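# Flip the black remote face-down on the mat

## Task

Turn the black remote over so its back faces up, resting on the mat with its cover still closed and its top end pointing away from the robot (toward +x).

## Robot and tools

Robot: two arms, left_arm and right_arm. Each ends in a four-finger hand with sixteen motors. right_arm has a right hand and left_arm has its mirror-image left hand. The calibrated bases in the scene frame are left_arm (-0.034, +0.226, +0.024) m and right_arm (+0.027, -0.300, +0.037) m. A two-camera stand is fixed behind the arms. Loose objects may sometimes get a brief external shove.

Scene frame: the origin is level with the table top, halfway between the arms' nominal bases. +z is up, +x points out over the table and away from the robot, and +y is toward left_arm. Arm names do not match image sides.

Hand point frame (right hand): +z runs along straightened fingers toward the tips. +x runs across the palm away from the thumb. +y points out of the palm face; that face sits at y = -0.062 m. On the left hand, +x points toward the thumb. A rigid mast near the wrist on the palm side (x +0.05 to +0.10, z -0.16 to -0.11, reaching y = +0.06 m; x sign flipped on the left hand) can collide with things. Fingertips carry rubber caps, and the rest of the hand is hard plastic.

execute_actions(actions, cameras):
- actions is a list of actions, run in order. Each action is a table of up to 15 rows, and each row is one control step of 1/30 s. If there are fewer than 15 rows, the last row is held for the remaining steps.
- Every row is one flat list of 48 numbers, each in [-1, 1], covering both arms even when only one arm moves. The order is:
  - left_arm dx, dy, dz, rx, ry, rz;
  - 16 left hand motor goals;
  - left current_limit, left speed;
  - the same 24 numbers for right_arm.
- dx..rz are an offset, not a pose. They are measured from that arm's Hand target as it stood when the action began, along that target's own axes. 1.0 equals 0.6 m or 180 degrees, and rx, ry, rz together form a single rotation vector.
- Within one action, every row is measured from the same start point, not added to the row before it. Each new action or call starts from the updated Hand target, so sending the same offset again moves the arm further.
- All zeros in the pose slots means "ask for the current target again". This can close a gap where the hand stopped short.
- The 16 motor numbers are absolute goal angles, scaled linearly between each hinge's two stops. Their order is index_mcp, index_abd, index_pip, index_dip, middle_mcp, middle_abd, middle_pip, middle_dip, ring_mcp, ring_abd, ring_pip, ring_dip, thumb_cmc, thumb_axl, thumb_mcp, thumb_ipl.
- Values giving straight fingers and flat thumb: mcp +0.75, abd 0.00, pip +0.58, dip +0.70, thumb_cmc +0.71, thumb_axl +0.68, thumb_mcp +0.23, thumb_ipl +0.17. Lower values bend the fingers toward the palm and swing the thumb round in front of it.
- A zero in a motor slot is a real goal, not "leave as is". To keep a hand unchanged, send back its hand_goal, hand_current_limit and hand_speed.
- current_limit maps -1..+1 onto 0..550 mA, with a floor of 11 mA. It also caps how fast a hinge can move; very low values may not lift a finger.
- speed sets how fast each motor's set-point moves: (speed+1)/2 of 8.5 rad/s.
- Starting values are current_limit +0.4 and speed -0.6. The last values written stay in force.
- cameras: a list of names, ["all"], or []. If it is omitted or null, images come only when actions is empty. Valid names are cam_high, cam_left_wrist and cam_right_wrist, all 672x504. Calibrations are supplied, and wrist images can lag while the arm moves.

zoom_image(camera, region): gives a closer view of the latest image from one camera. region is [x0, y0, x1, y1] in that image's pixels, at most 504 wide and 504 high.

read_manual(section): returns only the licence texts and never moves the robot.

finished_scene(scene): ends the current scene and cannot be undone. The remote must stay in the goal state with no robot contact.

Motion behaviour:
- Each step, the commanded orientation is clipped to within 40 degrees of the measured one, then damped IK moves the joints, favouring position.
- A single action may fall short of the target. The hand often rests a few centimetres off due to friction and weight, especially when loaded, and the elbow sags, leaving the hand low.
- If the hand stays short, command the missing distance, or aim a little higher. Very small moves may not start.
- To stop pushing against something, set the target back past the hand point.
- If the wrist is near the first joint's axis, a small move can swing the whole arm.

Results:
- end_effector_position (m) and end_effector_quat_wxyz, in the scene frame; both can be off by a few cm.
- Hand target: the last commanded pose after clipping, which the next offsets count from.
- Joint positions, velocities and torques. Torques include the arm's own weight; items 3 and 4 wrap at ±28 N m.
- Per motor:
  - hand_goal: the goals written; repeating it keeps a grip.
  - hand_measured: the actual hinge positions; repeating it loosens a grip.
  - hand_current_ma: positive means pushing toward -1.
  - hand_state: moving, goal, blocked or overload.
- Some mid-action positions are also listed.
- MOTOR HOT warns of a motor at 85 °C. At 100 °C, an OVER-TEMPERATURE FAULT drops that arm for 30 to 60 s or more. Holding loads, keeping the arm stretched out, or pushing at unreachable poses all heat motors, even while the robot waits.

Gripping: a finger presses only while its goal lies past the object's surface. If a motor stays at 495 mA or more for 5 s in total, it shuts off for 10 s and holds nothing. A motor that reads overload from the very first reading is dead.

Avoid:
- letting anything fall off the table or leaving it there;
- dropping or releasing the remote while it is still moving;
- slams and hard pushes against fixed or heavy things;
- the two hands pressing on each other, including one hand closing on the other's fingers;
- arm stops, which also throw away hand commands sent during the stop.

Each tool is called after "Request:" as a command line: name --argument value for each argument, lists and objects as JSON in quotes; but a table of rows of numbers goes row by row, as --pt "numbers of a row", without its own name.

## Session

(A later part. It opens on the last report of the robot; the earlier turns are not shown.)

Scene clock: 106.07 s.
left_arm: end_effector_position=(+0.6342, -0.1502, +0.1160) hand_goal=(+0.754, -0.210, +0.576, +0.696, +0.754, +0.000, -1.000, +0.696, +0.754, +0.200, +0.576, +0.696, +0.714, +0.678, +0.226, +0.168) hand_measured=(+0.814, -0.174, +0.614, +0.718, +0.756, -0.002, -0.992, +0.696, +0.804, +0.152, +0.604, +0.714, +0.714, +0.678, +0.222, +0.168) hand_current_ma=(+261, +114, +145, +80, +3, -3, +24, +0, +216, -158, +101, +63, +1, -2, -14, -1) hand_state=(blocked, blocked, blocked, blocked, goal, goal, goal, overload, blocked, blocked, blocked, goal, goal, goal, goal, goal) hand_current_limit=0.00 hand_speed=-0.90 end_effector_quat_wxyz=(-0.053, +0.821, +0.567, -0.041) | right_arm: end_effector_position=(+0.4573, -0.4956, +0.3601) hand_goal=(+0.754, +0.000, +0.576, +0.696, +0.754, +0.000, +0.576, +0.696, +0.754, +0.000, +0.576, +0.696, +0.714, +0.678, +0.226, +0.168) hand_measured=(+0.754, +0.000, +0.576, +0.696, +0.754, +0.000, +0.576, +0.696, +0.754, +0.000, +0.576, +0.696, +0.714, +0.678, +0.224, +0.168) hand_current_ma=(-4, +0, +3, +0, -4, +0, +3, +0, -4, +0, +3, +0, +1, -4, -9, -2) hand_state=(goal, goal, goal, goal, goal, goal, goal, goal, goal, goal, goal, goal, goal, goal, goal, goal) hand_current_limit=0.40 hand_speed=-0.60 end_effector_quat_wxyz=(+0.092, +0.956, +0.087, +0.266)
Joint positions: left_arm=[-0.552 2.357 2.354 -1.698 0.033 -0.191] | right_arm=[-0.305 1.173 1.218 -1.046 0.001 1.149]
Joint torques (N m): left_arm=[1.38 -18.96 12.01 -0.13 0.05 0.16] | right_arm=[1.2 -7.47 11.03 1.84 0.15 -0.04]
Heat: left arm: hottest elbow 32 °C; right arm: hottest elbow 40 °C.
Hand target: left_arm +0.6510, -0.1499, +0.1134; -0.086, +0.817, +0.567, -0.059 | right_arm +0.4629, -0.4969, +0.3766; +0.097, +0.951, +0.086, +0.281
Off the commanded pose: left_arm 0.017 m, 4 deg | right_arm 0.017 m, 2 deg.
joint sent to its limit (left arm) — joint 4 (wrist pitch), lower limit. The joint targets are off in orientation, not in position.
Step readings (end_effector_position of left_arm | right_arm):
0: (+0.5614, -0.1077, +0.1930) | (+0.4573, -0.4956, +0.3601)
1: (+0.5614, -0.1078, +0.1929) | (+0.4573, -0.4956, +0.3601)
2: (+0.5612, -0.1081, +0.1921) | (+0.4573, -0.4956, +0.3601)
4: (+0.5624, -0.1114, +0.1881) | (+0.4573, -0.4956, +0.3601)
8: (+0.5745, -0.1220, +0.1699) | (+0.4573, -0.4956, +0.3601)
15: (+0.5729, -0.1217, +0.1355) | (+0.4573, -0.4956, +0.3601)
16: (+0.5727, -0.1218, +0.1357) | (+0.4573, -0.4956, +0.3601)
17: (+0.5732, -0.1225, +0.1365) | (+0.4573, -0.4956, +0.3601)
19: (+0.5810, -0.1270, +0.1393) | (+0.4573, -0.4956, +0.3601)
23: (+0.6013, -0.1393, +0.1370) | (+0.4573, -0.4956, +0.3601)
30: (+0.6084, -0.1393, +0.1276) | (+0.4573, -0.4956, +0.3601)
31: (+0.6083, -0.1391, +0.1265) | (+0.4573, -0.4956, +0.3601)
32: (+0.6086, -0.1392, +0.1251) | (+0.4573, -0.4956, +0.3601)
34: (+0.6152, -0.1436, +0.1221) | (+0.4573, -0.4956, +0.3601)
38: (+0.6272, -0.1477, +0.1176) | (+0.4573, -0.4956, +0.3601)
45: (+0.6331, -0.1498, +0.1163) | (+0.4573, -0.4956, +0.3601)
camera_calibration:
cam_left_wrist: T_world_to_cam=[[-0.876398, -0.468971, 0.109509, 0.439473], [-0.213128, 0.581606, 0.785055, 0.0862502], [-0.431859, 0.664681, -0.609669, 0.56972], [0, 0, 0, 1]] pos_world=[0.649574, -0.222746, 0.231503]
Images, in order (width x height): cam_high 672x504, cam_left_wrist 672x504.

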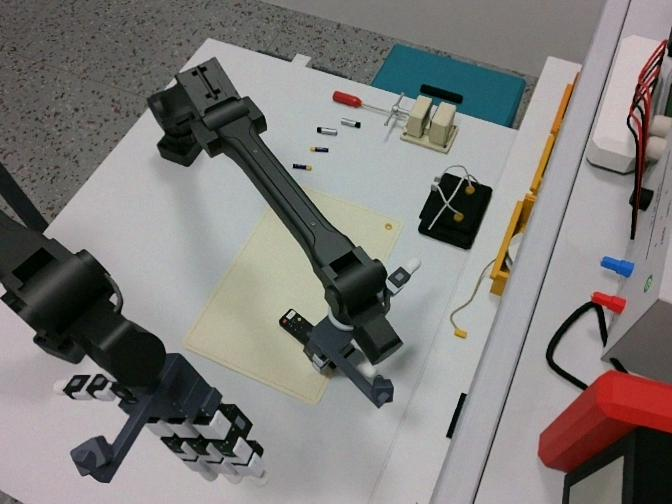

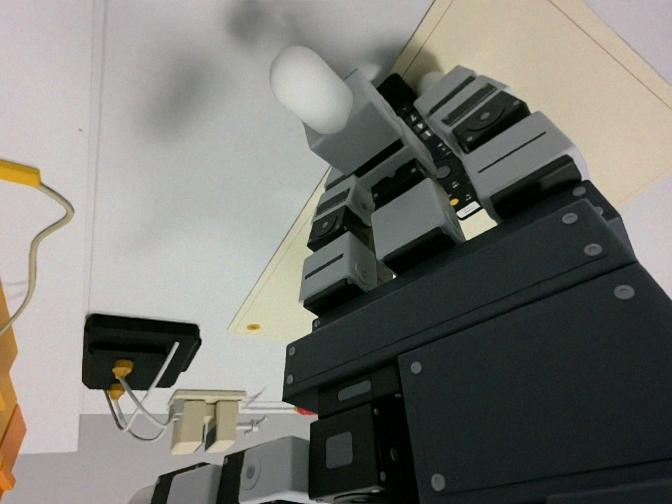

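Request:
execute_actions --actions '[[[0,0,-0.008,0,0,0,0.754,-0.13,0.576,0.696,0.754,0,-1,0.696,0.754,0.11,0.576,0.696,0.714,0.678,0.226,0.168,0.3,-0.9,0,0,0,0,0,0,0.754,0,0.576,0.696,0.754,0,0.576,0.696,0.754,0,0.576,0.696,0.714,0.678,0.226,0.168,0.4,-0.6]],[[0,-0.012,-0.004,0,0,0,0.754,-0.06,0.576,0.696,0.754,0,-1,0.696,0.754,0.05,0.576,0.696,0.714,0.678,0.226,0.168,0.3,-0.9,0,0,0,0,0,0,0.754,0,0.576,0.696,0.754,0,0.576,0.696,0.754,0,0.576,0.696,0.714,0.678,0.226,0.168,0.4,-0.6]],[[0,-0.012,0,0,0,0,0.754,-0.06,0.576,0.696,0.754,0,-1,0.696,0.754,0.05,0.576,0.696,0.714,0.678,0.226,0.168,0.3,-0.9,0,0,0,0,0,0,0.754,0,0.576,0.696,0.754,0,0.576,0.696,0.754,0,0.576,0.696,0.714,0.678,0.226,0.168,0.4,-0.6]]]' --cameras '["cam_left_wrist","cam_high"]'

Request:
zoom_image --camera "cam_left_wrist" --region '[340, 0, 520, 180]'

Scene clock: 109.43 s.
left_arm: end_effector_position=(+0.6360, -0.1519, +0.1176) hand_goal=(+0.754, -0.060, +0.576, +0.696, +0.754, +0.000, -1.000, +0.696, +0.754, +0.050, +0.576, +0.696, +0.714, +0.678, +0.226, +0.168) hand_measured=(+0.810, -0.134, +0.614, +0.718, +0.756, -0.002, -0.992, +0.696, +0.790, +0.104, +0.598, +0.714, +0.714, +0.678, +0.222, +0.168) hand_current_ma=(+242, -264, +145, +81, +3, -3, +24, +0, +145, +187, +81, +63, +1, -2, -14, -1) hand_state=(blocked, blocked, blocked, blocked, goal, goal, goal, overload, blocked, blocked, blocked, goal, goal, goal, goal, goal) hand_current_limit=0.30 hand_speed=-0.90 end_effector_quat_wxyz=(-0.050, +0.821, +0.567, -0.041) | right_arm: end_effector_position=(+0.4573, -0.4956, +0.3601) hand_goal=(+0.754, +0.000, +0.576, +0.696, +0.754, +0.000, +0.576, +0.696, +0.754, +0.000, +0.576, +0.696, +0.714, +0.678, +0.226, +0.168) hand_measured=(+0.754, +0.000, +0.576, +0.696, +0.754, +0.000, +0.576, +0.696, +0.754, +0.000, +0.576, +0.696, +0.714, +0.678, +0.224, +0.168) hand_current_ma=(-4, +0, +3, +0, -4, +0, +3, +0, -4, +0, +3, +0, +1, -4, -9, -2) hand_state=(goal, goal, goal, goal, goal, goal, goal, goal, goal, goal, goal, goal, goal, goal, goal, goal) hand_current_limit=0.40 hand_speed=-0.60 end_effector_quat_wxyz=(+0.092, +0.956, +0.087, +0.266)
Joint positions: left_arm=[-0.552 2.361 2.364 -1.698 0.036 -0.19] | right_arm=[-0.305 1.173 1.218 -1.046 0.001 1.149]
Joint torques (N m): left_arm=[1.32 -23.06 7.47 -0.09 0 0.1] | right_arm=[1.38 -7.18 11.04 1.81 0.13 -0.06]
Heat: left arm: hottest elbow 32 °C; right arm: hottest elbow 40 °C.
Hand target: left_arm +0.6392, -0.1455, +0.1235; -0.086, +0.817, +0.567, -0.059 | right_arm +0.4629, -0.4969, +0.3766; +0.097, +0.951, +0.086, +0.281
Off the commanded pose: left_arm 0.009 m, 5 deg | right_arm 0.017 m, 2 deg.
joint sent to its limit (left arm) — joint 4 (wrist pitch), lower limit. The joint targets are off in orientation, not in position.
Step readings (end_effector_position of left_arm | right_arm):
0: (+0.6342, -0.1502, +0.1160) | (+0.4573, -0.4956, +0.3601)
1: (+0.6342, -0.1502, +0.1160) | (+0.4573, -0.4956, +0.3601)
2: (+0.6342, -0.1502, +0.1160) | (+0.4573, -0.4956, +0.3601)
4: (+0.6346, -0.1504, +0.1165) | (+0.4573, -0.4956, +0.3601)
8: (+0.6359, -0.1513, +0.1173) | (+0.4573, -0.4956, +0.3601)
15: (+0.6362, -0.1515, +0.1174) | (+0.4573, -0.4956, +0.3601)
16: (+0.6362, -0.1515, +0.1174) | (+0.4573, -0.4956, +0.3601)
17: (+0.6362, -0.1515, +0.1174) | (+0.4573, -0.4956, +0.3601)
19: (+0.6362, -0.1515, +0.1174) | (+0.4573, -0.4956, +0.3601)
23: (+0.6361, -0.1516, +0.1174) | (+0.4573, -0.4956, +0.3601)
30: (+0.6361, -0.1516, +0.1174) | (+0.4573, -0.4956, +0.3601)
31: (+0.6361, -0.1516, +0.1174) | (+0.4573, -0.4956, +0.3601)
32: (+0.6361, -0.1516, +0.1174) | (+0.4573, -0.4956, +0.3601)
34: (+0.6361, -0.1516, +0.1174) | (+0.4573, -0.4956, +0.3601)
38: (+0.6360, -0.1518, +0.1176) | (+0.4573, -0.4956, +0.3601)
45: (+0.6360, -0.1519, +0.1176) | (+0.4573, -0.4956, +0.3601)
camera_calibration:
cam_left_wrist: T_world_to_cam=[[-0.876881, -0.468288, 0.108568, 0.440601], [-0.216307, 0.586074, 0.780851, 0.0895202], [-0.429292, 0.661229, -0.615211, 0.571082], [0, 0, 0, 1]] pos_world=[0.650879, -0.223753, 0.233599]
Images, in order (width x height): cam_high 672x504, cam_left_wrist 672x504.

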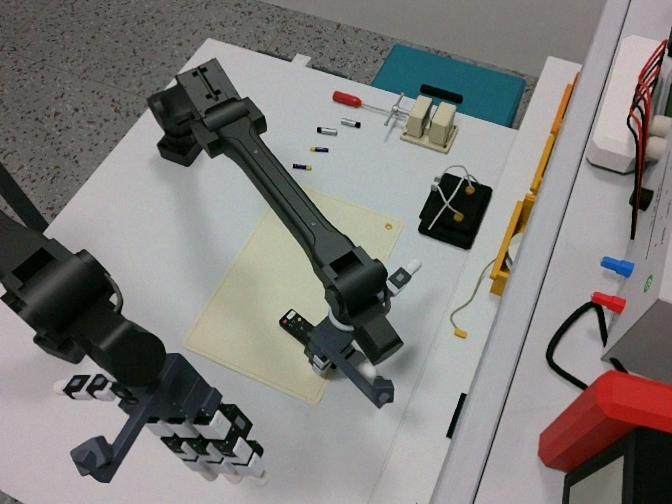

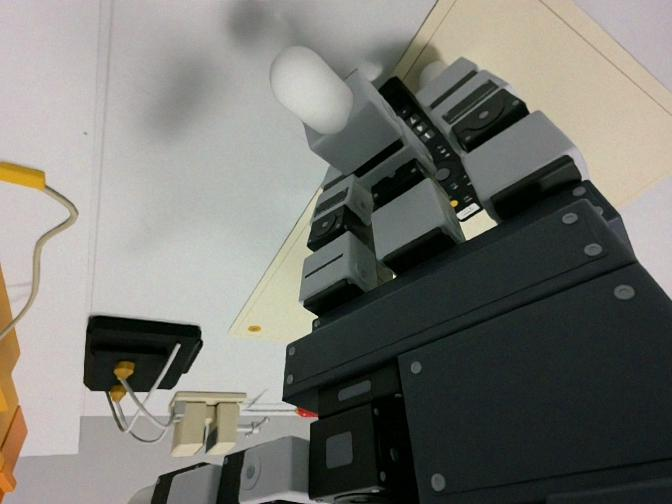

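Scaled by 2.800.

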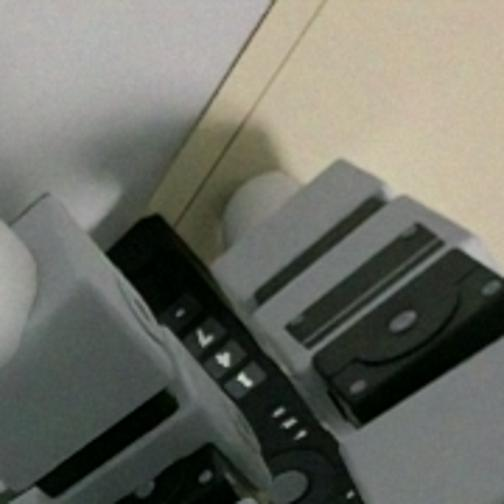

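Request:
execute_actions --actions '[[[0,0,-0.02,0,0,0,0.754,-0.06,0.576,0.696,0.754,0,-1,0.696,0.754,0.05,0.576,0.696,0.714,0.678,0.226,0.168,0.3,-0.9,0,0,0,0,0,0,0.754,0,0.576,0.696,0.754,0,0.576,0.696,0.754,0,0.576,0.696,0.714,0.678,0.226,0.168,0.4,-0.6]],[[0,-0.008,-0.015,0,0,0,0.754,-0.06,0.576,0.696,0.754,0,-1,0.696,0.754,0.05,0.576,0.696,0.714,0.678,0.226,0.168,0.3,-0.9,0,0,0,0,0,0,0.754,0,0.576,0.696,0.754,0,0.576,0.696,0.754,0,0.576,0.696,0.714,0.678,0.226,0.168,0.4,-0.6]]]' --cameras '["cam_left_wrist"]'

Request:
zoom_image --camera "cam_left_wrist" --region '[340, 0, 520, 180]'

Scene clock: 111.20 s.
left_arm: end_effector_position=(+0.6343, -0.1508, +0.1204) hand_goal=(+0.754, -0.060, +0.576, +0.696, +0.754, +0.000, -1.000, +0.696, +0.754, +0.050, +0.576, +0.696, +0.714, +0.678, +0.226, +0.168) hand_measured=(+0.754, -0.062, +0.578, +0.698, +0.756, -0.002, -0.992, +0.696, +0.754, +0.054, +0.578, +0.698, +0.714, +0.678, +0.222, +0.168) hand_current_ma=(+0, -7, +5, +7, +3, -3, +24, +0, -1, +8, +5, +8, +1, -2, -14, -1) hand_state=(goal, goal, goal, goal, goal, goal, goal, overload, goal, goal, goal, goal, goal, goal, goal, goal) hand_current_limit=0.30 hand_speed=-0.90 end_effector_quat_wxyz=(-0.050, +0.821, +0.567, -0.041) | right_arm: end_effector_position=(+0.4573, -0.4956, +0.3601) hand_goal=(+0.754, +0.000, +0.576, +0.696, +0.754, +0.000, +0.576, +0.696, +0.754, +0.000, +0.576, +0.696, +0.714, +0.678, +0.226, +0.168) hand_measured=(+0.754, +0.000, +0.576, +0.696, +0.754, +0.000, +0.576, +0.696, +0.754, +0.000, +0.576, +0.696, +0.714, +0.678, +0.224, +0.168) hand_current_ma=(-4, +0, +3, +0, -4, +0, +3, +0, -4, +0, +3, +0, +1, -4, -9, -2) hand_state=(goal, goal, goal, goal, goal, goal, goal, goal, goal, goal, goal, goal, goal, goal, goal, goal) hand_current_limit=0.40 hand_speed=-0.60 end_effector_quat_wxyz=(+0.092, +0.956, +0.087, +0.266)
Joint positions: left_arm=[-0.552 2.352 2.355 -1.698 0.036 -0.19] | right_arm=[-0.305 1.173 1.218 -1.046 0.001 1.149]
Joint torques (N m): left_arm=[0.85 -25.17 7.69 0.08 -0.05 0.12] | right_arm=[1.2 -6.95 11.07 1.78 0.14 -0.07]
Heat: left arm: hottest elbow 32 °C; right arm: hottest elbow 41 °C.
Hand target: left_arm +0.6388, -0.1454, +0.1451; -0.086, +0.817, +0.567, -0.059 | right_arm +0.4629, -0.4969, +0.3766; +0.097, +0.951, +0.086, +0.281
Off the commanded pose: left_arm 0.026 m, 5 deg | right_arm 0.017 m, 2 deg.
joint sent to its limit (left arm) — joint 4 (wrist pitch), lower limit. The joint targets are off in orientation, not in position.
Step readings (end_effector_position of left_arm | right_arm):
0: (+0.6360, -0.1519, +0.1176) | (+0.4573, -0.4956, +0.3601)
1: (+0.6360, -0.1519, +0.1179) | (+0.4573, -0.4956, +0.3601)
2: (+0.6360, -0.1519, +0.1179) | (+0.4573, -0.4956, +0.3601)
4: (+0.6360, -0.1519, +0.1184) | (+0.4573, -0.4956, +0.3601)
8: (+0.6360, -0.1519, +0.1190) | (+0.4573, -0.4956, +0.3601)
15: (+0.6360, -0.1519, +0.1190) | (+0.4573, -0.4956, +0.3601)
16: (+0.6360, -0.1519, +0.1190) | (+0.4573, -0.4956, +0.3601)
17: (+0.6360, -0.1518, +0.1191) | (+0.4573, -0.4956, +0.3601)
19: (+0.6355, -0.1515, +0.1197) | (+0.4573, -0.4956, +0.3601)
23: (+0.6346, -0.1510, +0.1203) | (+0.4573, -0.4956, +0.3601)
30: (+0.6343, -0.1508, +0.1204) | (+0.4573, -0.4956, +0.3601)
camera_calibration:
cam_left_wrist: T_world_to_cam=[[-0.876881, -0.468288, 0.108568, 0.439362], [-0.216307, 0.586074, 0.780851, 0.0864016], [-0.429292, 0.661229, -0.615211, 0.571456], [0, 0, 0, 1]] pos_world=[0.649279, -0.222753, 0.236399]
Images, in order (width x height): cam_left_wrist 672x504.

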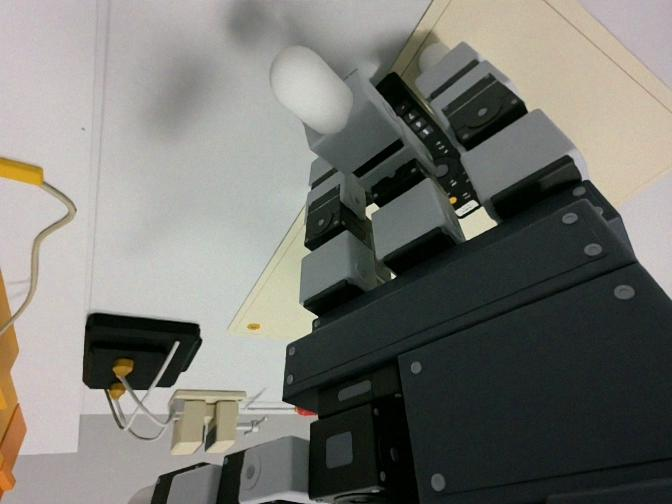

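Scaled by 2.800.

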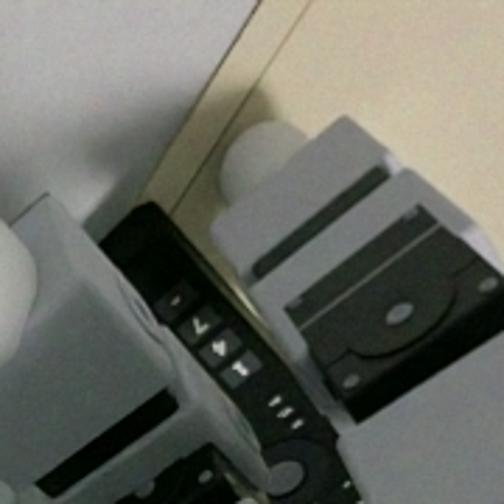

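Request:
execute_actions --actions '[[[0,-0.018,0.012,0,0,0,0.754,-0.06,0.576,0.696,0.754,0,-1,0.696,0.754,0.05,0.576,0.696,0.714,0.678,0.226,0.168,0.5,-0.9,0,0,0,0,0,0,0.754,0,0.576,0.696,0.754,0,0.576,0.696,0.754,0,0.576,0.696,0.714,0.678,0.226,0.168,0.4,-0.6]],[[0,-0.012,0.010,0,0,0,0.754,-0.06,0.576,0.696,0.754,0,-1,0.696,0.754,0.05,0.576,0.696,0.714,0.678,0.226,0.168,0.5,-0.9,0,0,0,0,0,0,0.754,0,0.576,0.696,0.754,0,0.576,0.696,0.754,0,0.576,0.696,0.714,0.678,0.226,0.168,0.4,-0.6]]]' --cameras '["cam_left_wrist"]'

Request:
zoom_image --camera "cam_left_wrist" --region '[340, 0, 520, 180]'

Scene clock: 113.50 s.
left_arm: end_effector_position=(+0.6187, -0.1411, +0.1192) hand_goal=(+0.754, -0.060, +0.576, +0.696, +0.754, +0.000, -1.000, +0.696, +0.754, +0.050, +0.576, +0.696, +0.714, +0.678, +0.226, +0.168) hand_measured=(+0.732, -0.068, +0.566, +0.690, +0.754, -0.002, -0.992, +0.696, +0.752, +0.054, +0.578, +0.698, +0.714, +0.678, +0.222, +0.168) hand_current_ma=(-81, -20, -35, -16, +2, -3, +24, +0, -5, +8, +4, +8, +0, -2, -14, -1) hand_state=(blocked, goal, goal, goal, goal, goal, goal, overload, goal, goal, goal, goal, goal, goal, goal, goal) hand_current_limit=0.50 hand_speed=-0.90 end_effector_quat_wxyz=(-0.065, +0.820, +0.566, -0.048) | right_arm: end_effector_position=(+0.4573, -0.4956, +0.3601) hand_goal=(+0.754, +0.000, +0.576, +0.696, +0.754, +0.000, +0.576, +0.696, +0.754, +0.000, +0.576, +0.696, +0.714, +0.678, +0.226, +0.168) hand_measured=(+0.754, +0.000, +0.576, +0.696, +0.754, +0.000, +0.576, +0.696, +0.754, +0.000, +0.576, +0.696, +0.714, +0.678, +0.224, +0.168) hand_current_ma=(-4, +0, +3, +0, -4, +0, +3, +0, -4, +0, +3, +0, +1, -4, -9, -2) hand_state=(goal, goal, goal, goal, goal, goal, goal, goal, goal, goal, goal, goal, goal, goal, goal, goal) hand_current_limit=0.40 hand_speed=-0.60 end_effector_quat_wxyz=(+0.092, +0.956, +0.087, +0.266)
Joint positions: left_arm=[-0.552 2.309 2.279 -1.698 0.036 -0.19] | right_arm=[-0.305 1.173 1.218 -1.046 0.001 1.149]
Joint torques (N m): left_arm=[0.62 -24.12 7.39 -0.09 0.04 0.06] | right_arm=[1.2 -7.59 11.02 1.85 0.14 -0.07]
Heat: left arm: hottest elbow 32 °C; right arm: hottest elbow 41 °C.
Hand target: left_arm +0.6198, -0.1382, +0.1358; -0.086, +0.817, +0.567, -0.059 | right_arm +0.4629, -0.4969, +0.3766; +0.097, +0.951, +0.086, +0.281
Off the commanded pose: left_arm 0.017 m, 3 deg | right_arm 0.017 m, 2 deg.
joint sent to its limit (left arm) — joint 4 (wrist pitch), lower limit. The joint targets are off in orientation, not in position.
Step readings (end_effector_position of left_arm | right_arm):
0: (+0.6343, -0.1508, +0.1204) | (+0.4573, -0.4956, +0.3601)
1: (+0.6342, -0.1507, +0.1200) | (+0.4573, -0.4956, +0.3601)
2: (+0.6334, -0.1503, +0.1198) | (+0.4573, -0.4956, +0.3601)
4: (+0.6306, -0.1485, +0.1200) | (+0.4573, -0.4956, +0.3601)
8: (+0.6265, -0.1460, +0.1197) | (+0.4573, -0.4956, +0.3601)
15: (+0.6251, -0.1451, +0.1197) | (+0.4573, -0.4956, +0.3601)
16: (+0.6250, -0.1450, +0.1197) | (+0.4573, -0.4956, +0.3601)
17: (+0.6246, -0.1448, +0.1195) | (+0.4573, -0.4956, +0.3601)
19: (+0.6227, -0.1436, +0.1195) | (+0.4573, -0.4956, +0.3601)
23: (+0.6195, -0.1417, +0.1193) | (+0.4573, -0.4956, +0.3601)
30: (+0.6187, -0.1412, +0.1194) | (+0.4573, -0.4956, +0.3601)
camera_calibration:
cam_left_wrist: T_world_to_cam=[[-0.873522, -0.470392, 0.12526, 0.425908], [-0.193777, 0.572072, 0.796984, 0.0603768], [-0.446553, 0.671911, -0.590869, 0.566793], [0, 0, 0, 1]] pos_world=[0.636843, -0.21503, 0.233432]
Images, in order (width x height): cam_left_wrist 672x504.

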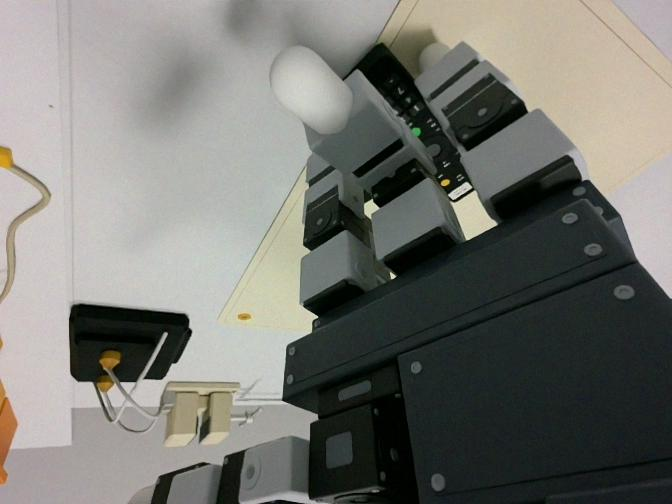

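Scaled by 2.800.

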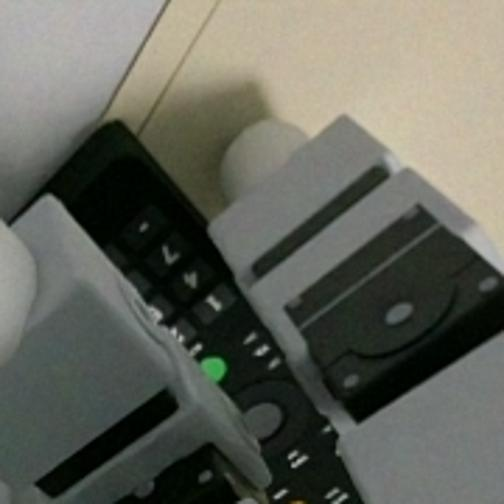

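Request:
execute_actions --actions '[[[0,0,0.008,0,0,0,0.754,-0.08,0.576,0.696,0.754,0,-1,0.696,0.754,0.07,0.576,0.696,0.714,0.678,0.226,0.168,0.5,-0.9,0,0,0,0,0,0,0.754,0,0.576,0.696,0.754,0,0.576,0.696,0.754,0,0.576,0.696,0.714,0.678,0.226,0.168,0.4,-0.6]],[[0,0,0,0,0,0,0.754,-0.15,0.576,0.696,0.754,0,-1,0.696,0.754,0.14,0.576,0.696,0.714,0.678,0.226,0.168,0.5,-0.9,0,0,0,0,0,0,0.754,0,0.576,0.696,0.754,0,0.576,0.696,0.754,0,0.576,0.696,0.714,0.678,0.226,0.168,0.4,-0.6]],[[0,0,0,0,0,0,0.754,-0.24,0.576,0.696,0.754,0,-1,0.696,0.754,0.23,0.576,0.696,0.714,0.678,0.226,0.168,0.75,-0.9,0,0,0,0,0,0,0.754,0,0.576,0.696,0.754,0,0.576,0.696,0.754,0,0.576,0.696,0.714,0.678,0.226,0.168,0.4,-0.6]],[[0,0,0,0,0,0,0.754,-0.36,0.576,0.696,0.754,0,-1,0.696,0.754,0.35,0.576,0.696,0.714,0.678,0.226,0.168,0.75,-0.9,0,0,0,0,0,0,0.754,0,0.576,0.696,0.754,0,0.576,0.696,0.754,0,0.576,0.696,0.714,0.678,0.226,0.168,0.4,-0.6]]]' --cameras '["cam_left_wrist","cam_high"]'

Request:
zoom_image --camera "cam_left_wrist" --region '[340, 0, 520, 180]'

Scene clock: 116.87 s.
left_arm: end_effector_position=(+0.6185, -0.1392, +0.1176) hand_goal=(+0.754, -0.360, +0.576, +0.696, +0.754, +0.000, -1.000, +0.696, +0.754, +0.350, +0.576, +0.696, +0.714, +0.678, +0.226, +0.168) hand_measured=(+0.736, -0.156, +0.566, +0.690, +0.754, -0.002, -0.992, +0.696, +0.752, +0.162, +0.576, +0.698, +0.714, +0.678, +0.222, +0.168) hand_current_ma=(-68, +481, -31, -15, +2, -3, +24, +0, -9, -481, +2, +6, +0, -2, -14, -1) hand_state=(goal, blocked, goal, goal, goal, goal, goal, overload, goal, blocked, goal, goal, goal, goal, goal, goal) hand_current_limit=0.75 hand_speed=-0.90 end_effector_quat_wxyz=(-0.068, +0.820, +0.567, -0.047) | right_arm: end_effector_position=(+0.4573, -0.4956, +0.3601) hand_goal=(+0.754, +0.000, +0.576, +0.696, +0.754, +0.000, +0.576, +0.696, +0.754, +0.000, +0.576, +0.696, +0.714, +0.678, +0.226, +0.168) hand_measured=(+0.754, +0.000, +0.576, +0.696, +0.754, +0.000, +0.576, +0.696, +0.754, +0.000, +0.576, +0.696, +0.714, +0.678, +0.224, +0.168) hand_current_ma=(-4, +0, +3, +0, -4, +0, +3, +0, -4, +0, +3, +0, +1, -4, -9, -2) hand_state=(goal, goal, goal, goal, goal, goal, goal, goal, goal, goal, goal, goal, goal, goal, goal, goal) hand_current_limit=0.40 hand_speed=-0.60 end_effector_quat_wxyz=(+0.092, +0.956, +0.087, +0.266)
Joint positions: left_arm=[-0.551 2.309 2.275 -1.698 0.032 -0.19] | right_arm=[-0.305 1.173 1.218 -1.046 0.001 1.149]
Joint torques (N m): left_arm=[0.26 -23.59 7.42 -0.06 0.17 0.02] | right_arm=[1.67 -7 11.02 1.84 0.13 -0.08]
Heat: left arm: hottest elbow 32 °C; right arm: hottest elbow 41 °C.
Hand target: left_arm +0.6189, -0.1378, +0.1310; -0.086, +0.817, +0.567, -0.059 | right_arm +0.4629, -0.4969, +0.3766; +0.097, +0.951, +0.086, +0.281
Off the commanded pose: left_arm 0.013 m, 3 deg | right_arm 0.017 m, 2 deg.
joint sent to its limit (left arm) — joint 4 (wrist pitch), lower limit. The joint targets are off in orientation, not in position.
Step readings (end_effector_position of left_arm | right_arm):
0: (+0.6187, -0.1411, +0.1192) | (+0.4573, -0.4956, +0.3601)
1: (+0.6187, -0.1411, +0.1192) | (+0.4573, -0.4956, +0.3601)
2: (+0.6187, -0.1411, +0.1192) | (+0.4573, -0.4956, +0.3601)
4: (+0.6184, -0.1409, +0.1187) | (+0.4573, -0.4956, +0.3601)
8: (+0.6184, -0.1409, +0.1187) | (+0.4573, -0.4956, +0.3601)
15: (+0.6184, -0.1409, +0.1187) | (+0.4573, -0.4956, +0.3601)
16: (+0.6184, -0.1409, +0.1187) | (+0.4573, -0.4956, +0.3601)
17: (+0.6184, -0.1409, +0.1187) | (+0.4573, -0.4956, +0.3601)
19: (+0.6185, -0.1408, +0.1188) | (+0.4573, -0.4956, +0.3601)
23: (+0.6185, -0.1398, +0.1180) | (+0.4573, -0.4956, +0.3601)
30: (+0.6186, -0.1395, +0.1180) | (+0.4573, -0.4956, +0.3601)
31: (+0.6186, -0.1395, +0.1180) | (+0.4573, -0.4956, +0.3601)
32: (+0.6186, -0.1395, +0.1180) | (+0.4573, -0.4956, +0.3601)
34: (+0.6187, -0.1393, +0.1179) | (+0.4573, -0.4956, +0.3601)
38: (+0.6185, -0.1392, +0.1176) | (+0.4573, -0.4956, +0.3601)
45: (+0.6185, -0.1392, +0.1176) | (+0.4573, -0.4956, +0.3601)
46: (+0.6185, -0.1392, +0.1176) | (+0.4573, -0.4956, +0.3601)
47: (+0.6185, -0.1392, +0.1176) | (+0.4573, -0.4956, +0.3601)
49: (+0.6185, -0.1392, +0.1176) | (+0.4573, -0.4956, +0.3601)
53: (+0.6185, -0.1392, +0.1176) | (+0.4573, -0.4956, +0.3601)
60: (+0.6185, -0.1392, +0.1176) | (+0.4573, -0.4956, +0.3601)
camera_calibration:
cam_left_wrist: T_world_to_cam=[[-0.873089, -0.471521, 0.124031, 0.426638], [-0.192881, 0.567671, 0.800342, 0.0590332], [-0.447787, 0.674846, -0.586574, 0.565139], [0, 0, 0, 1]] pos_world=[0.636941, -0.213724, 0.231333]
Images, in order (width x height): cam_high 672x504, cam_left_wrist 672x504.

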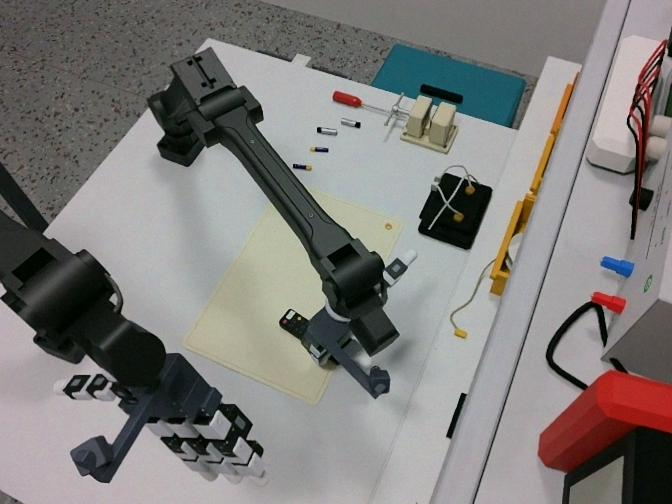

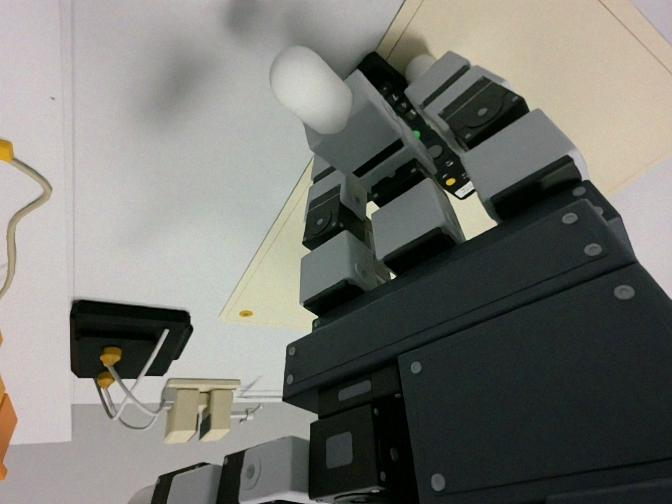

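Scaled by 2.800.

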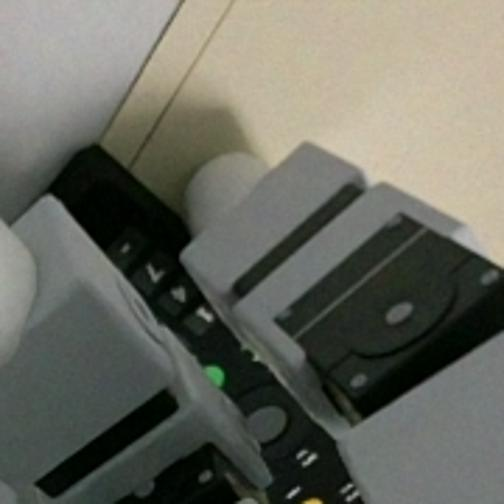

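Request:
execute_actions --actions '[[[0,-0.0365,-0.0852,-0.0486,0,0,0.754,-0.36,0.576,0.696,0.754,0,-1,0.696,0.754,0.35,0.576,0.696,0.714,0.678,0.226,0.168,0.75,-0.9,0,0,0,0,0,0,0.754,0,0.576,0.696,0.754,0,0.576,0.696,0.754,0,0.576,0.696,0.714,0.678,0.226,0.168,0.4,-0.6]],[[0,-0.0342,-0.0647,-0.0486,0,0,0.754,-0.36,0.576,0.696,0.754,0,-1,0.696,0.754,0.35,0.576,0.696,0.714,0.678,0.226,0.168,0.75,-0.9,0,0,0,0,0,0,0.754,0,0.576,0.696,0.754,0,0.576,0.696,0.754,0,0.576,0.696,0.714,0.678,0.226,0.168,0.4,-0.6]],[[0,-0.033,-0.0523,-0.0486,0,0,0.754,-0.36,0.576,0.696,0.754,0,-1,0.696,0.754,0.35,0.576,0.696,0.714,0.678,0.226,0.168,0.75,-0.9,0,0,0,0,0,0,0.754,0,0.576,0.696,0.754,0,0.576,0.696,0.754,0,0.576,0.696,0.714,0.678,0.226,0.168,0.4,-0.6]],[[0,-0.0338,-0.045,-0.0486,0,0,0.754,-0.36,0.576,0.696,0.754,0,-1,0.696,0.754,0.35,0.576,0.696,0.714,0.678,0.226,0.168,0.75,-0.9,0,0,0,0,0,0,0.754,0,0.576,0.696,0.754,0,0.576,0.696,0.754,0,0.576,0.696,0.714,0.678,0.226,0.168,0.4,-0.6]]]' --cameras '["cam_left_wrist","cam_high"]'

Request:
zoom_image --camera "cam_high" --region '[240, 250, 380, 370]'

Scene clock: 122.23 s.
left_arm: end_effector_position=(+0.5465, -0.1028, +0.2546) hand_goal=(+0.754, -0.360, +0.576, +0.696, +0.754, +0.000, -1.000, +0.696, +0.754, +0.350, +0.576, +0.696, +0.714, +0.678, +0.226, +0.168) hand_measured=(+0.742, -0.176, +0.566, +0.690, +0.756, -0.002, -0.992, +0.696, +0.774, +0.162, +0.584, +0.700, +0.714, +0.678, +0.222, +0.168) hand_current_ma=(-44, +481, -31, -16, +4, -3, +24, +0, +74, -481, +26, +11, +2, -2, -14, -1) hand_state=(goal, blocked, goal, goal, goal, goal, goal, overload, goal, blocked, goal, goal, goal, goal, goal, goal) hand_current_limit=0.75 hand_speed=-0.90 end_effector_quat_wxyz=(+0.141, +0.809, +0.561, +0.106) | right_arm: end_effector_position=(+0.4573, -0.4956, +0.3601) hand_goal=(+0.754, +0.000, +0.576, +0.696, +0.754, +0.000, +0.576, +0.696, +0.754, +0.000, +0.576, +0.696, +0.714, +0.678, +0.226, +0.168) hand_measured=(+0.754, +0.000, +0.576, +0.696, +0.754, +0.000, +0.576, +0.696, +0.754, +0.000, +0.576, +0.696, +0.714, +0.678, +0.224, +0.168) hand_current_ma=(-4, +0, +3, +0, -4, +0, +3, +0, -4, +0, +3, +0, +1, -4, -9, -2) hand_state=(goal, goal, goal, goal, goal, goal, goal, goal, goal, goal, goal, goal, goal, goal, goal, goal) hand_current_limit=0.40 hand_speed=-0.60 end_effector_quat_wxyz=(+0.092, +0.956, +0.087, +0.266)
Joint positions: left_arm=[-0.598 1.688 1.516 -1.058 -0.096 -0.227] | right_arm=[-0.305 1.173 1.218 -1.046 0.001 1.149]
Joint torques (N m): left_arm=[-0.62 -16.85 8.94 1.94 -0.21 -0.07] | right_arm=[1.44 -6.95 11.11 1.89 0.13 -0.04]
Heat: left arm: hottest elbow 32 °C; right arm: hottest elbow 41 °C.
Hand target: left_arm +0.5456, -0.1105, +0.2760; +0.164, +0.805, +0.559, +0.114 | right_arm +0.4629, -0.4969, +0.3766; +0.097, +0.951, +0.086, +0.281
Off the commanded pose: left_arm 0.023 m, 3 deg | right_arm 0.017 m, 2 deg.
Step readings (end_effector_position of left_arm | right_arm):
0: (+0.6185, -0.1392, +0.1176) | (+0.4573, -0.4956, +0.3601)
1: (+0.6183, -0.1391, +0.1175) | (+0.4573, -0.4956, +0.3601)
2: (+0.6180, -0.1386, +0.1183) | (+0.4573, -0.4956, +0.3601)
4: (+0.6143, -0.1352, +0.1207) | (+0.4573, -0.4956, +0.3601)
8: (+0.6070, -0.1290, +0.1332) | (+0.4573, -0.4956, +0.3601)
15: (+0.6071, -0.1283, +0.1656) | (+0.4573, -0.4956, +0.3601)
16: (+0.6072, -0.1283, +0.1674) | (+0.4573, -0.4956, +0.3601)
17: (+0.6072, -0.1274, +0.1685) | (+0.4573, -0.4956, +0.3601)
19: (+0.6032, -0.1238, +0.1686) | (+0.4573, -0.4956, +0.3601)
23: (+0.5922, -0.1156, +0.1775) | (+0.4573, -0.4956, +0.3601)
30: (+0.5917, -0.1187, +0.2073) | (+0.4573, -0.4956, +0.3601)
31: (+0.5921, -0.1190, +0.2087) | (+0.4573, -0.4956, +0.3601)
32: (+0.5922, -0.1191, +0.2095) | (+0.4573, -0.4956, +0.3601)
34: (+0.5874, -0.1154, +0.2085) | (+0.4573, -0.4956, +0.3601)
38: (+0.5720, -0.1086, +0.2127) | (+0.4573, -0.4956, +0.3601)
45: (+0.5701, -0.1111, +0.2341) | (+0.4573, -0.4956, +0.3601)
46: (+0.5703, -0.1117, +0.2348) | (+0.4573, -0.4956, +0.3601)
47: (+0.5703, -0.1118, +0.2354) | (+0.4573, -0.4956, +0.3601)
49: (+0.5649, -0.1099, +0.2347) | (+0.4573, -0.4956, +0.3601)
53: (+0.5486, -0.1002, +0.2384) | (+0.4573, -0.4956, +0.3601)
60: (+0.5455, -0.1021, +0.2548) | (+0.4573, -0.4956, +0.3601)
camera_calibration:
cam_left_wrist: T_world_to_cam=[[-0.847292, -0.4815, -0.224176, 0.437478], [-0.52274, 0.681277, 0.512449, 0.18005], [-0.0940177, 0.551379, -0.82894, 0.444453], [0, 0, 0, 1]] pos_world=[0.506577, -0.157081, 0.37423]
Images, in order (width x height): cam_high 672x504, cam_left_wrist 672x504.

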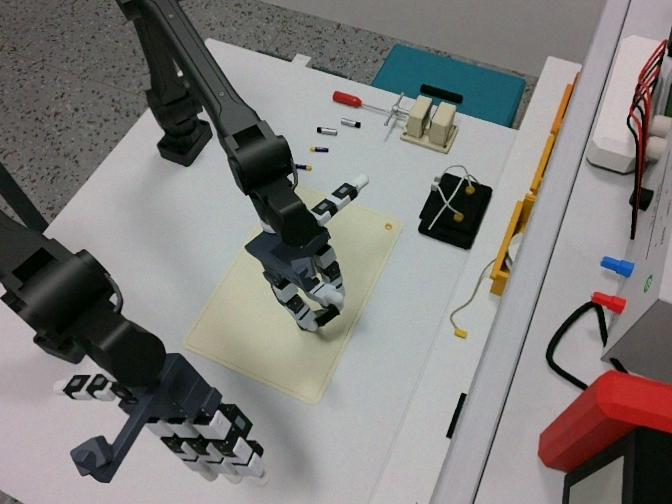

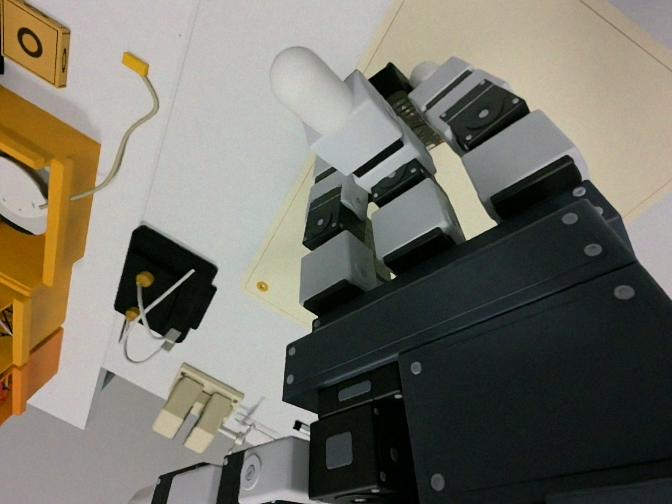

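Scaled by 3.600.

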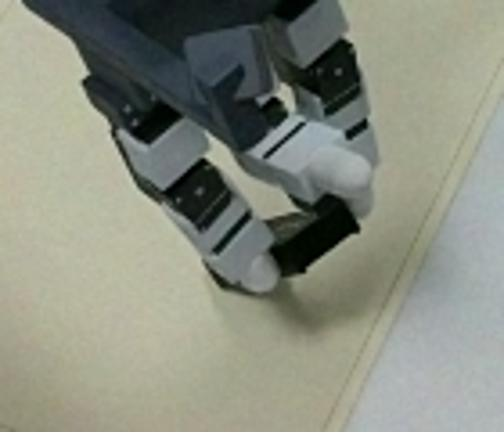

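Request:
execute_actions --actions '[[[0,-0.034,-0.038,-0.0486,0,0,0.754,-0.36,0.576,0.696,0.754,0,-1,0.696,0.754,0.35,0.576,0.696,0.714,0.678,0.226,0.168,0.75,-0.9,0,0,0,0,0,0,0.754,0,0.576,0.696,0.754,0,0.576,0.696,0.754,0,0.576,0.696,0.714,0.678,0.226,0.168,0.4,-0.6]],[[0,-0.0343,-0.038,-0.0486,0,0,0.754,-0.36,0.576,0.696,0.754,0,-1,0.696,0.754,0.35,0.576,0.696,0.714,0.678,0.226,0.168,0.75,-0.9,0,0,0,0,0,0,0.754,0,0.576,0.696,0.754,0,0.576,0.696,0.754,0,0.576,0.696,0.714,0.678,0.226,0.168,0.4,-0.6]],[[0,-0.0347,-0.040,-0.0486,0,0,0.754,-0.36,0.576,0.696,0.754,0,-1,0.696,0.754,0.35,0.576,0.696,0.714,0.678,0.226,0.168,0.75,-0.9,0,0,0,0,0,0,0.754,0,0.576,0.696,0.754,0,0.576,0.696,0.754,0,0.576,0.696,0.714,0.678,0.226,0.168,0.4,-0.6]],[[0,-0.0352,-0.0427,-0.0486,0,0,0.754,-0.36,0.576,0.696,0.754,0,-1,0.696,0.754,0.35,0.576,0.696,0.714,0.678,0.226,0.168,0.75,-0.9,0,0,0,0,0,0,0.754,0,0.576,0.696,0.754,0,0.576,0.696,0.754,0,0.576,0.696,0.714,0.678,0.226,0.168,0.4,-0.6]]]' --cameras '["cam_left_wrist","cam_high"]'

Request:
zoom_image --camera "cam_high" --region '[220, 230, 360, 350]'

Request:
zoom_image --camera "cam_left_wrist" --region '[340, 0, 520, 180]'

Scene clock: 125.30 s.
left_arm: end_effector_position=(+0.4323, -0.0596, +0.2752) hand_goal=(+0.754, -0.360, +0.576, +0.696, +0.754, +0.000, -1.000, +0.696, +0.754, +0.350, +0.576, +0.696, +0.714, +0.678, +0.226, +0.168) hand_measured=(+0.760, -0.176, +0.576, +0.694, +0.758, -0.002, -0.994, +0.696, +0.784, +0.162, +0.588, +0.702, +0.720, +0.678, +0.222, +0.168) hand_current_ma=(+18, +481, +0, -5, +14, -3, +16, +0, +123, -481, +41, +18, +16, -2, -14, -1) hand_state=(goal, blocked, goal, goal, goal, goal, goal, overload, blocked, blocked, goal, goal, goal, goal, goal, goal) hand_current_limit=0.75 hand_speed=-0.90 end_effector_quat_wxyz=(+0.369, +0.729, +0.510, +0.267) | right_arm: end_effector_position=(+0.4573, -0.4956, +0.3601) hand_goal=(+0.754, +0.000, +0.576, +0.696, +0.754, +0.000, +0.576, +0.696, +0.754, +0.000, +0.576, +0.696, +0.714, +0.678, +0.226, +0.168) hand_measured=(+0.754, +0.000, +0.576, +0.696, +0.754, +0.000, +0.576, +0.696, +0.754, +0.000, +0.576, +0.696, +0.714, +0.678, +0.224, +0.168) hand_current_ma=(-4, +0, +3, +0, -4, +0, +3, +0, -4, +0, +3, +0, +1, -4, -9, -2) hand_state=(goal, goal, goal, goal, goal, goal, goal, goal, goal, goal, goal, goal, goal, goal, goal, goal) hand_current_limit=0.40 hand_speed=-0.60 end_effector_quat_wxyz=(+0.092, +0.956, +0.087, +0.266)
Joint positions: left_arm=[-0.714 1.276 0.774 -0.159 -0.309 -0.216] | right_arm=[-0.305 1.173 1.218 -1.046 0.001 1.149]
Joint torques (N m): left_arm=[-0.56 -10.46 9.32 3.21 -0.32 0.18] | right_arm=[1.61 -7 11.19 1.76 0.13 -0.06]
Heat: left arm: hottest elbow 32 °C; right arm: hottest elbow 41 °C.
Hand target: left_arm +0.4314, -0.0680, +0.3030; +0.398, +0.719, +0.498, +0.277 | right_arm +0.4629, -0.4969, +0.3766; +0.097, +0.951, +0.086, +0.281
Off the commanded pose: left_arm 0.029 m, 4 deg | right_arm 0.017 m, 2 deg.
Step readings (end_effector_position of left_arm | right_arm):
0: (+0.5465, -0.1028, +0.2546) | (+0.4573, -0.4956, +0.3601)
1: (+0.5464, -0.1028, +0.2543) | (+0.4573, -0.4956, +0.3601)
2: (+0.5462, -0.1026, +0.2544) | (+0.4573, -0.4956, +0.3601)
4: (+0.5418, -0.0993, +0.2542) | (+0.4573, -0.4956, +0.3601)
8: (+0.5242, -0.0917, +0.2609) | (+0.4573, -0.4956, +0.3601)
15: (+0.5189, -0.0930, +0.2671) | (+0.4573, -0.4956, +0.3601)
16: (+0.5188, -0.0930, +0.2667) | (+0.4573, -0.4956, +0.3601)
17: (+0.5188, -0.0926, +0.2668) | (+0.4573, -0.4956, +0.3601)
19: (+0.5139, -0.0896, +0.2667) | (+0.4573, -0.4956, +0.3601)
23: (+0.4963, -0.0818, +0.2709) | (+0.4573, -0.4956, +0.3601)
30: (+0.4911, -0.0820, +0.2725) | (+0.4573, -0.4956, +0.3601)
31: (+0.4912, -0.0819, +0.2723) | (+0.4573, -0.4956, +0.3601)
32: (+0.4908, -0.0815, +0.2728) | (+0.4573, -0.4956, +0.3601)
34: (+0.4852, -0.0778, +0.2723) | (+0.4573, -0.4956, +0.3601)
38: (+0.4666, -0.0699, +0.2718) | (+0.4573, -0.4956, +0.3601)
45: (+0.4620, -0.0706, +0.2734) | (+0.4573, -0.4956, +0.3601)
46: (+0.4621, -0.0706, +0.2737) | (+0.4573, -0.4956, +0.3601)
47: (+0.4615, -0.0699, +0.2751) | (+0.4573, -0.4956, +0.3601)
49: (+0.4556, -0.0658, +0.2765) | (+0.4573, -0.4956, +0.3601)
53: (+0.4365, -0.0571, +0.2712) | (+0.4573, -0.4956, +0.3601)
60: (+0.4315, -0.0587, +0.2721) | (+0.4573, -0.4956, +0.3601)
camera_calibration:
cam_left_wrist: T_world_to_cam=[[-0.62571, -0.56531, -0.537505, 0.351491], [-0.679641, 0.733274, 0.0199643, 0.286845], [0.382852, 0.377802, -0.843024, 0.214362], [0, 0, 0, 1]] pos_world=[0.332814, -0.0926208, 0.363914]
Images, in order (width x height): cam_high 672x504, cam_left_wrist 672x504.

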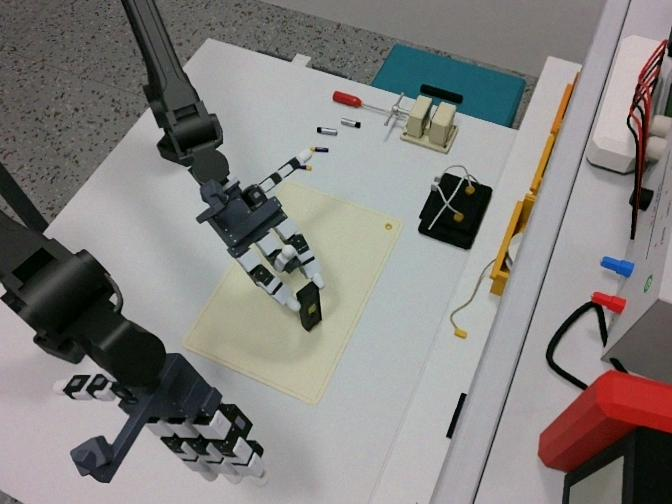

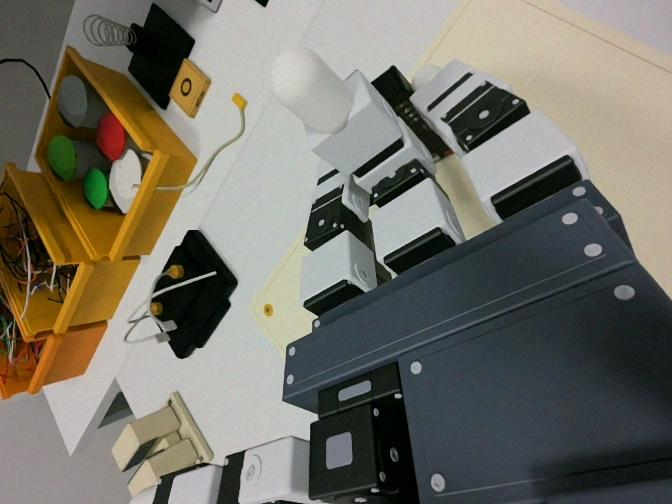

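Scaled by 3.600.

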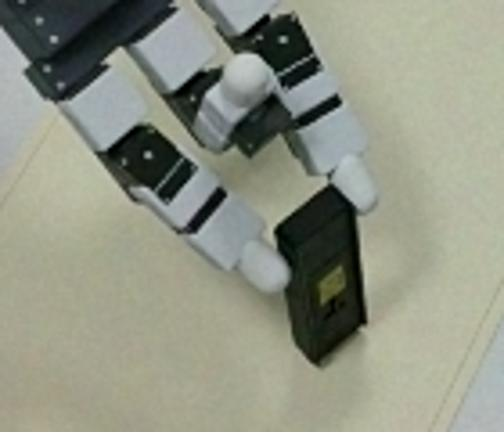

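Scaled by 2.800.

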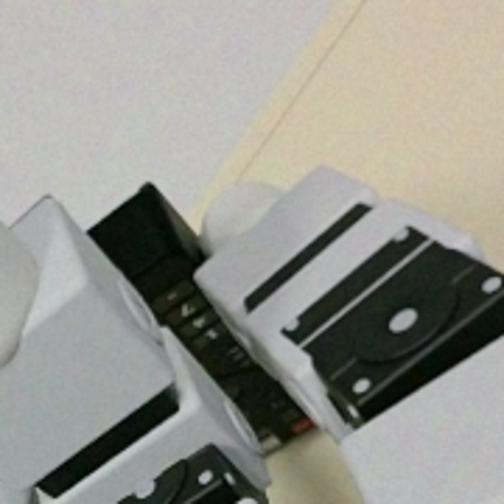

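Request:
execute_actions --actions '[[[0,-0.0365,-0.0188,-0.0486,0,0,0.754,-0.36,0.576,0.696,0.754,0,-1,0.696,0.754,0.35,0.576,0.696,0.714,0.678,0.226,0.168,0.75,-0.9,0,0,0,0,0,0,0.754,0,0.576,0.696,0.754,0,0.576,0.696,0.754,0,0.576,0.696,0.714,0.678,0.226,0.168,0.4,-0.6]],[[0,-0.0363,-0.02,-0.0486,0,0,0.754,-0.36,0.576,0.696,0.754,0,-1,0.696,0.754,0.35,0.576,0.696,0.714,0.678,0.226,0.168,0.75,-0.9,0,0,0,0,0,0,0.754,0,0.576,0.696,0.754,0,0.576,0.696,0.754,0,0.576,0.696,0.714,0.678,0.226,0.168,0.4,-0.6]]]' --cameras '["cam_left_wrist","cam_high"]'

Request:
zoom_image --camera "cam_high" --region '[220, 230, 360, 350]'

Request:
zoom_image --camera "cam_left_wrist" --region '[340, 0, 520, 180]'

Scene clock: 128.83 s.
left_arm: end_effector_position=(+0.3932, -0.0456, +0.2586) hand_goal=(+0.754, -0.360, +0.576, +0.696, +0.754, +0.000, -1.000, +0.696, +0.754, +0.350, +0.576, +0.696, +0.714, +0.678, +0.226, +0.168) hand_measured=(+0.766, -0.176, +0.578, +0.696, +0.760, -0.002, -0.996, +0.696, +0.788, +0.162, +0.588, +0.702, +0.720, +0.678, +0.222, +0.168) hand_current_ma=(+41, +481, +7, -1, +18, -3, +11, +0, +132, -481, +43, +18, +20, -2, -14, -1) hand_state=(goal, blocked, goal, goal, goal, goal, goal, overload, blocked, blocked, goal, goal, goal, goal, goal, goal) hand_current_limit=0.75 hand_speed=-0.90 end_effector_quat_wxyz=(+0.483, +0.661, +0.461, +0.343) | right_arm: end_effector_position=(+0.4573, -0.4956, +0.3601) hand_goal=(+0.754, +0.000, +0.576, +0.696, +0.754, +0.000, +0.576, +0.696, +0.754, +0.000, +0.576, +0.696, +0.714, +0.678, +0.226, +0.168) hand_measured=(+0.754, +0.000, +0.576, +0.696, +0.754, +0.000, +0.576, +0.696, +0.754, +0.000, +0.576, +0.696, +0.714, +0.678, +0.224, +0.168) hand_current_ma=(-4, +0, +3, +0, -4, +0, +3, +0, -4, +0, +3, +0, +1, -4, -9, -2) hand_state=(goal, goal, goal, goal, goal, goal, goal, goal, goal, goal, goal, goal, goal, goal, goal, goal) hand_current_limit=0.40 hand_speed=-0.60 end_effector_quat_wxyz=(+0.092, +0.956, +0.087, +0.266)
Joint positions: left_arm=[-0.756 1.357 0.509 0.519 -0.396 -0.122] | right_arm=[-0.305 1.173 1.218 -1.046 0.001 1.149]
Joint torques (N m): left_arm=[-0.85 -7.41 7.87 3.6 -0.21 0.17] | right_arm=[1.73 -7.06 11.1 1.76 0.11 -0.06]
Heat: left arm: hottest elbow 32 °C; right arm: hottest elbow 41 °C.
Hand target: left_arm +0.3933, -0.0537, +0.2753; +0.503, +0.650, +0.450, +0.349 | right_arm +0.4629, -0.4969, +0.3766; +0.097, +0.951, +0.086, +0.281
Off the commanded pose: left_arm 0.019 m, 3 deg | right_arm 0.017 m, 2 deg.
Step readings (end_effector_position of left_arm | right_arm):
0: (+0.4323, -0.0597, +0.2752) | (+0.4573, -0.4956, +0.3601)
1: (+0.4323, -0.0595, +0.2753) | (+0.4573, -0.4956, +0.3601)
2: (+0.4316, -0.0588, +0.2763) | (+0.4573, -0.4956, +0.3601)
4: (+0.4269, -0.0556, +0.2769) | (+0.4573, -0.4956, +0.3601)
8: (+0.4145, -0.0497, +0.2658) | (+0.4573, -0.4956, +0.3601)
15: (+0.4101, -0.0494, +0.2691) | (+0.4573, -0.4956, +0.3601)
16: (+0.4101, -0.0496, +0.2710) | (+0.4573, -0.4956, +0.3601)
17: (+0.4095, -0.0488, +0.2732) | (+0.4573, -0.4956, +0.3601)
19: (+0.4050, -0.0456, +0.2771) | (+0.4573, -0.4956, +0.3601)
23: (+0.3950, -0.0428, +0.2676) | (+0.4573, -0.4956, +0.3601)
30: (+0.3933, -0.0446, +0.2530) | (+0.4573, -0.4956, +0.3601)
camera_calibration:
cam_left_wrist: T_world_to_cam=[[-0.452183, -0.628283, -0.63308, 0.279632], [-0.637046, 0.724287, -0.263783, 0.306486], [0.624262, 0.284023, -0.727755, 0.0809647], [0, 0, 0, 1]] pos_world=[0.271147, -0.069291, 0.316798]
Images, in order (width x height): cam_high 672x504, cam_left_wrist 672x504.

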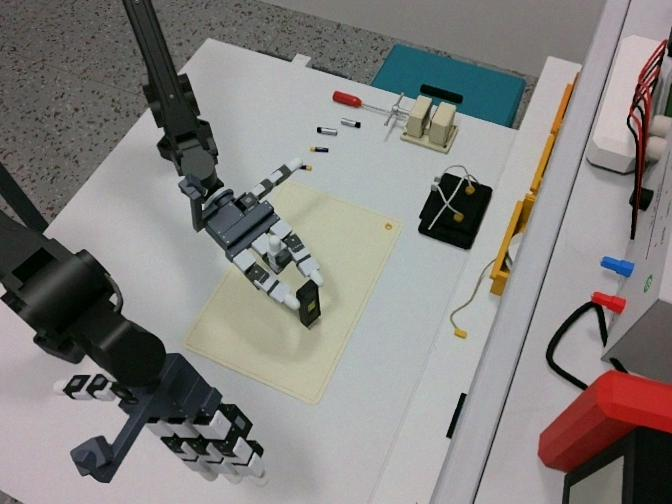

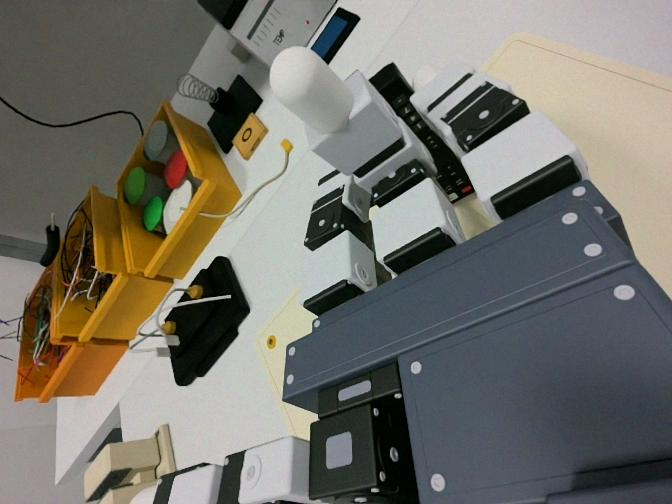

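Scaled by 3.600.

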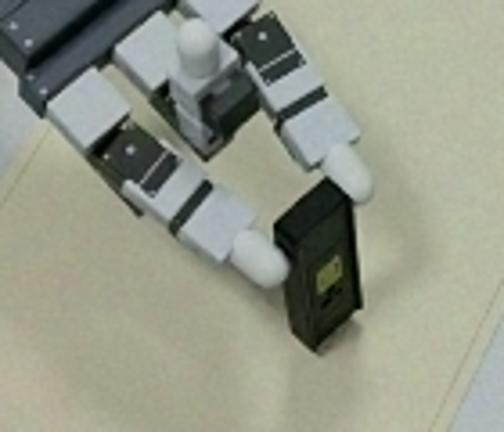

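Scaled by 2.800.

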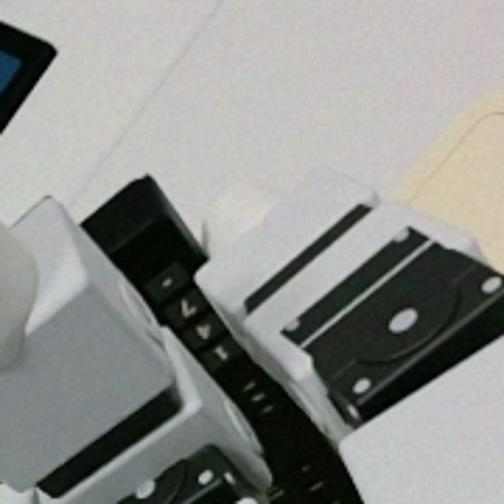

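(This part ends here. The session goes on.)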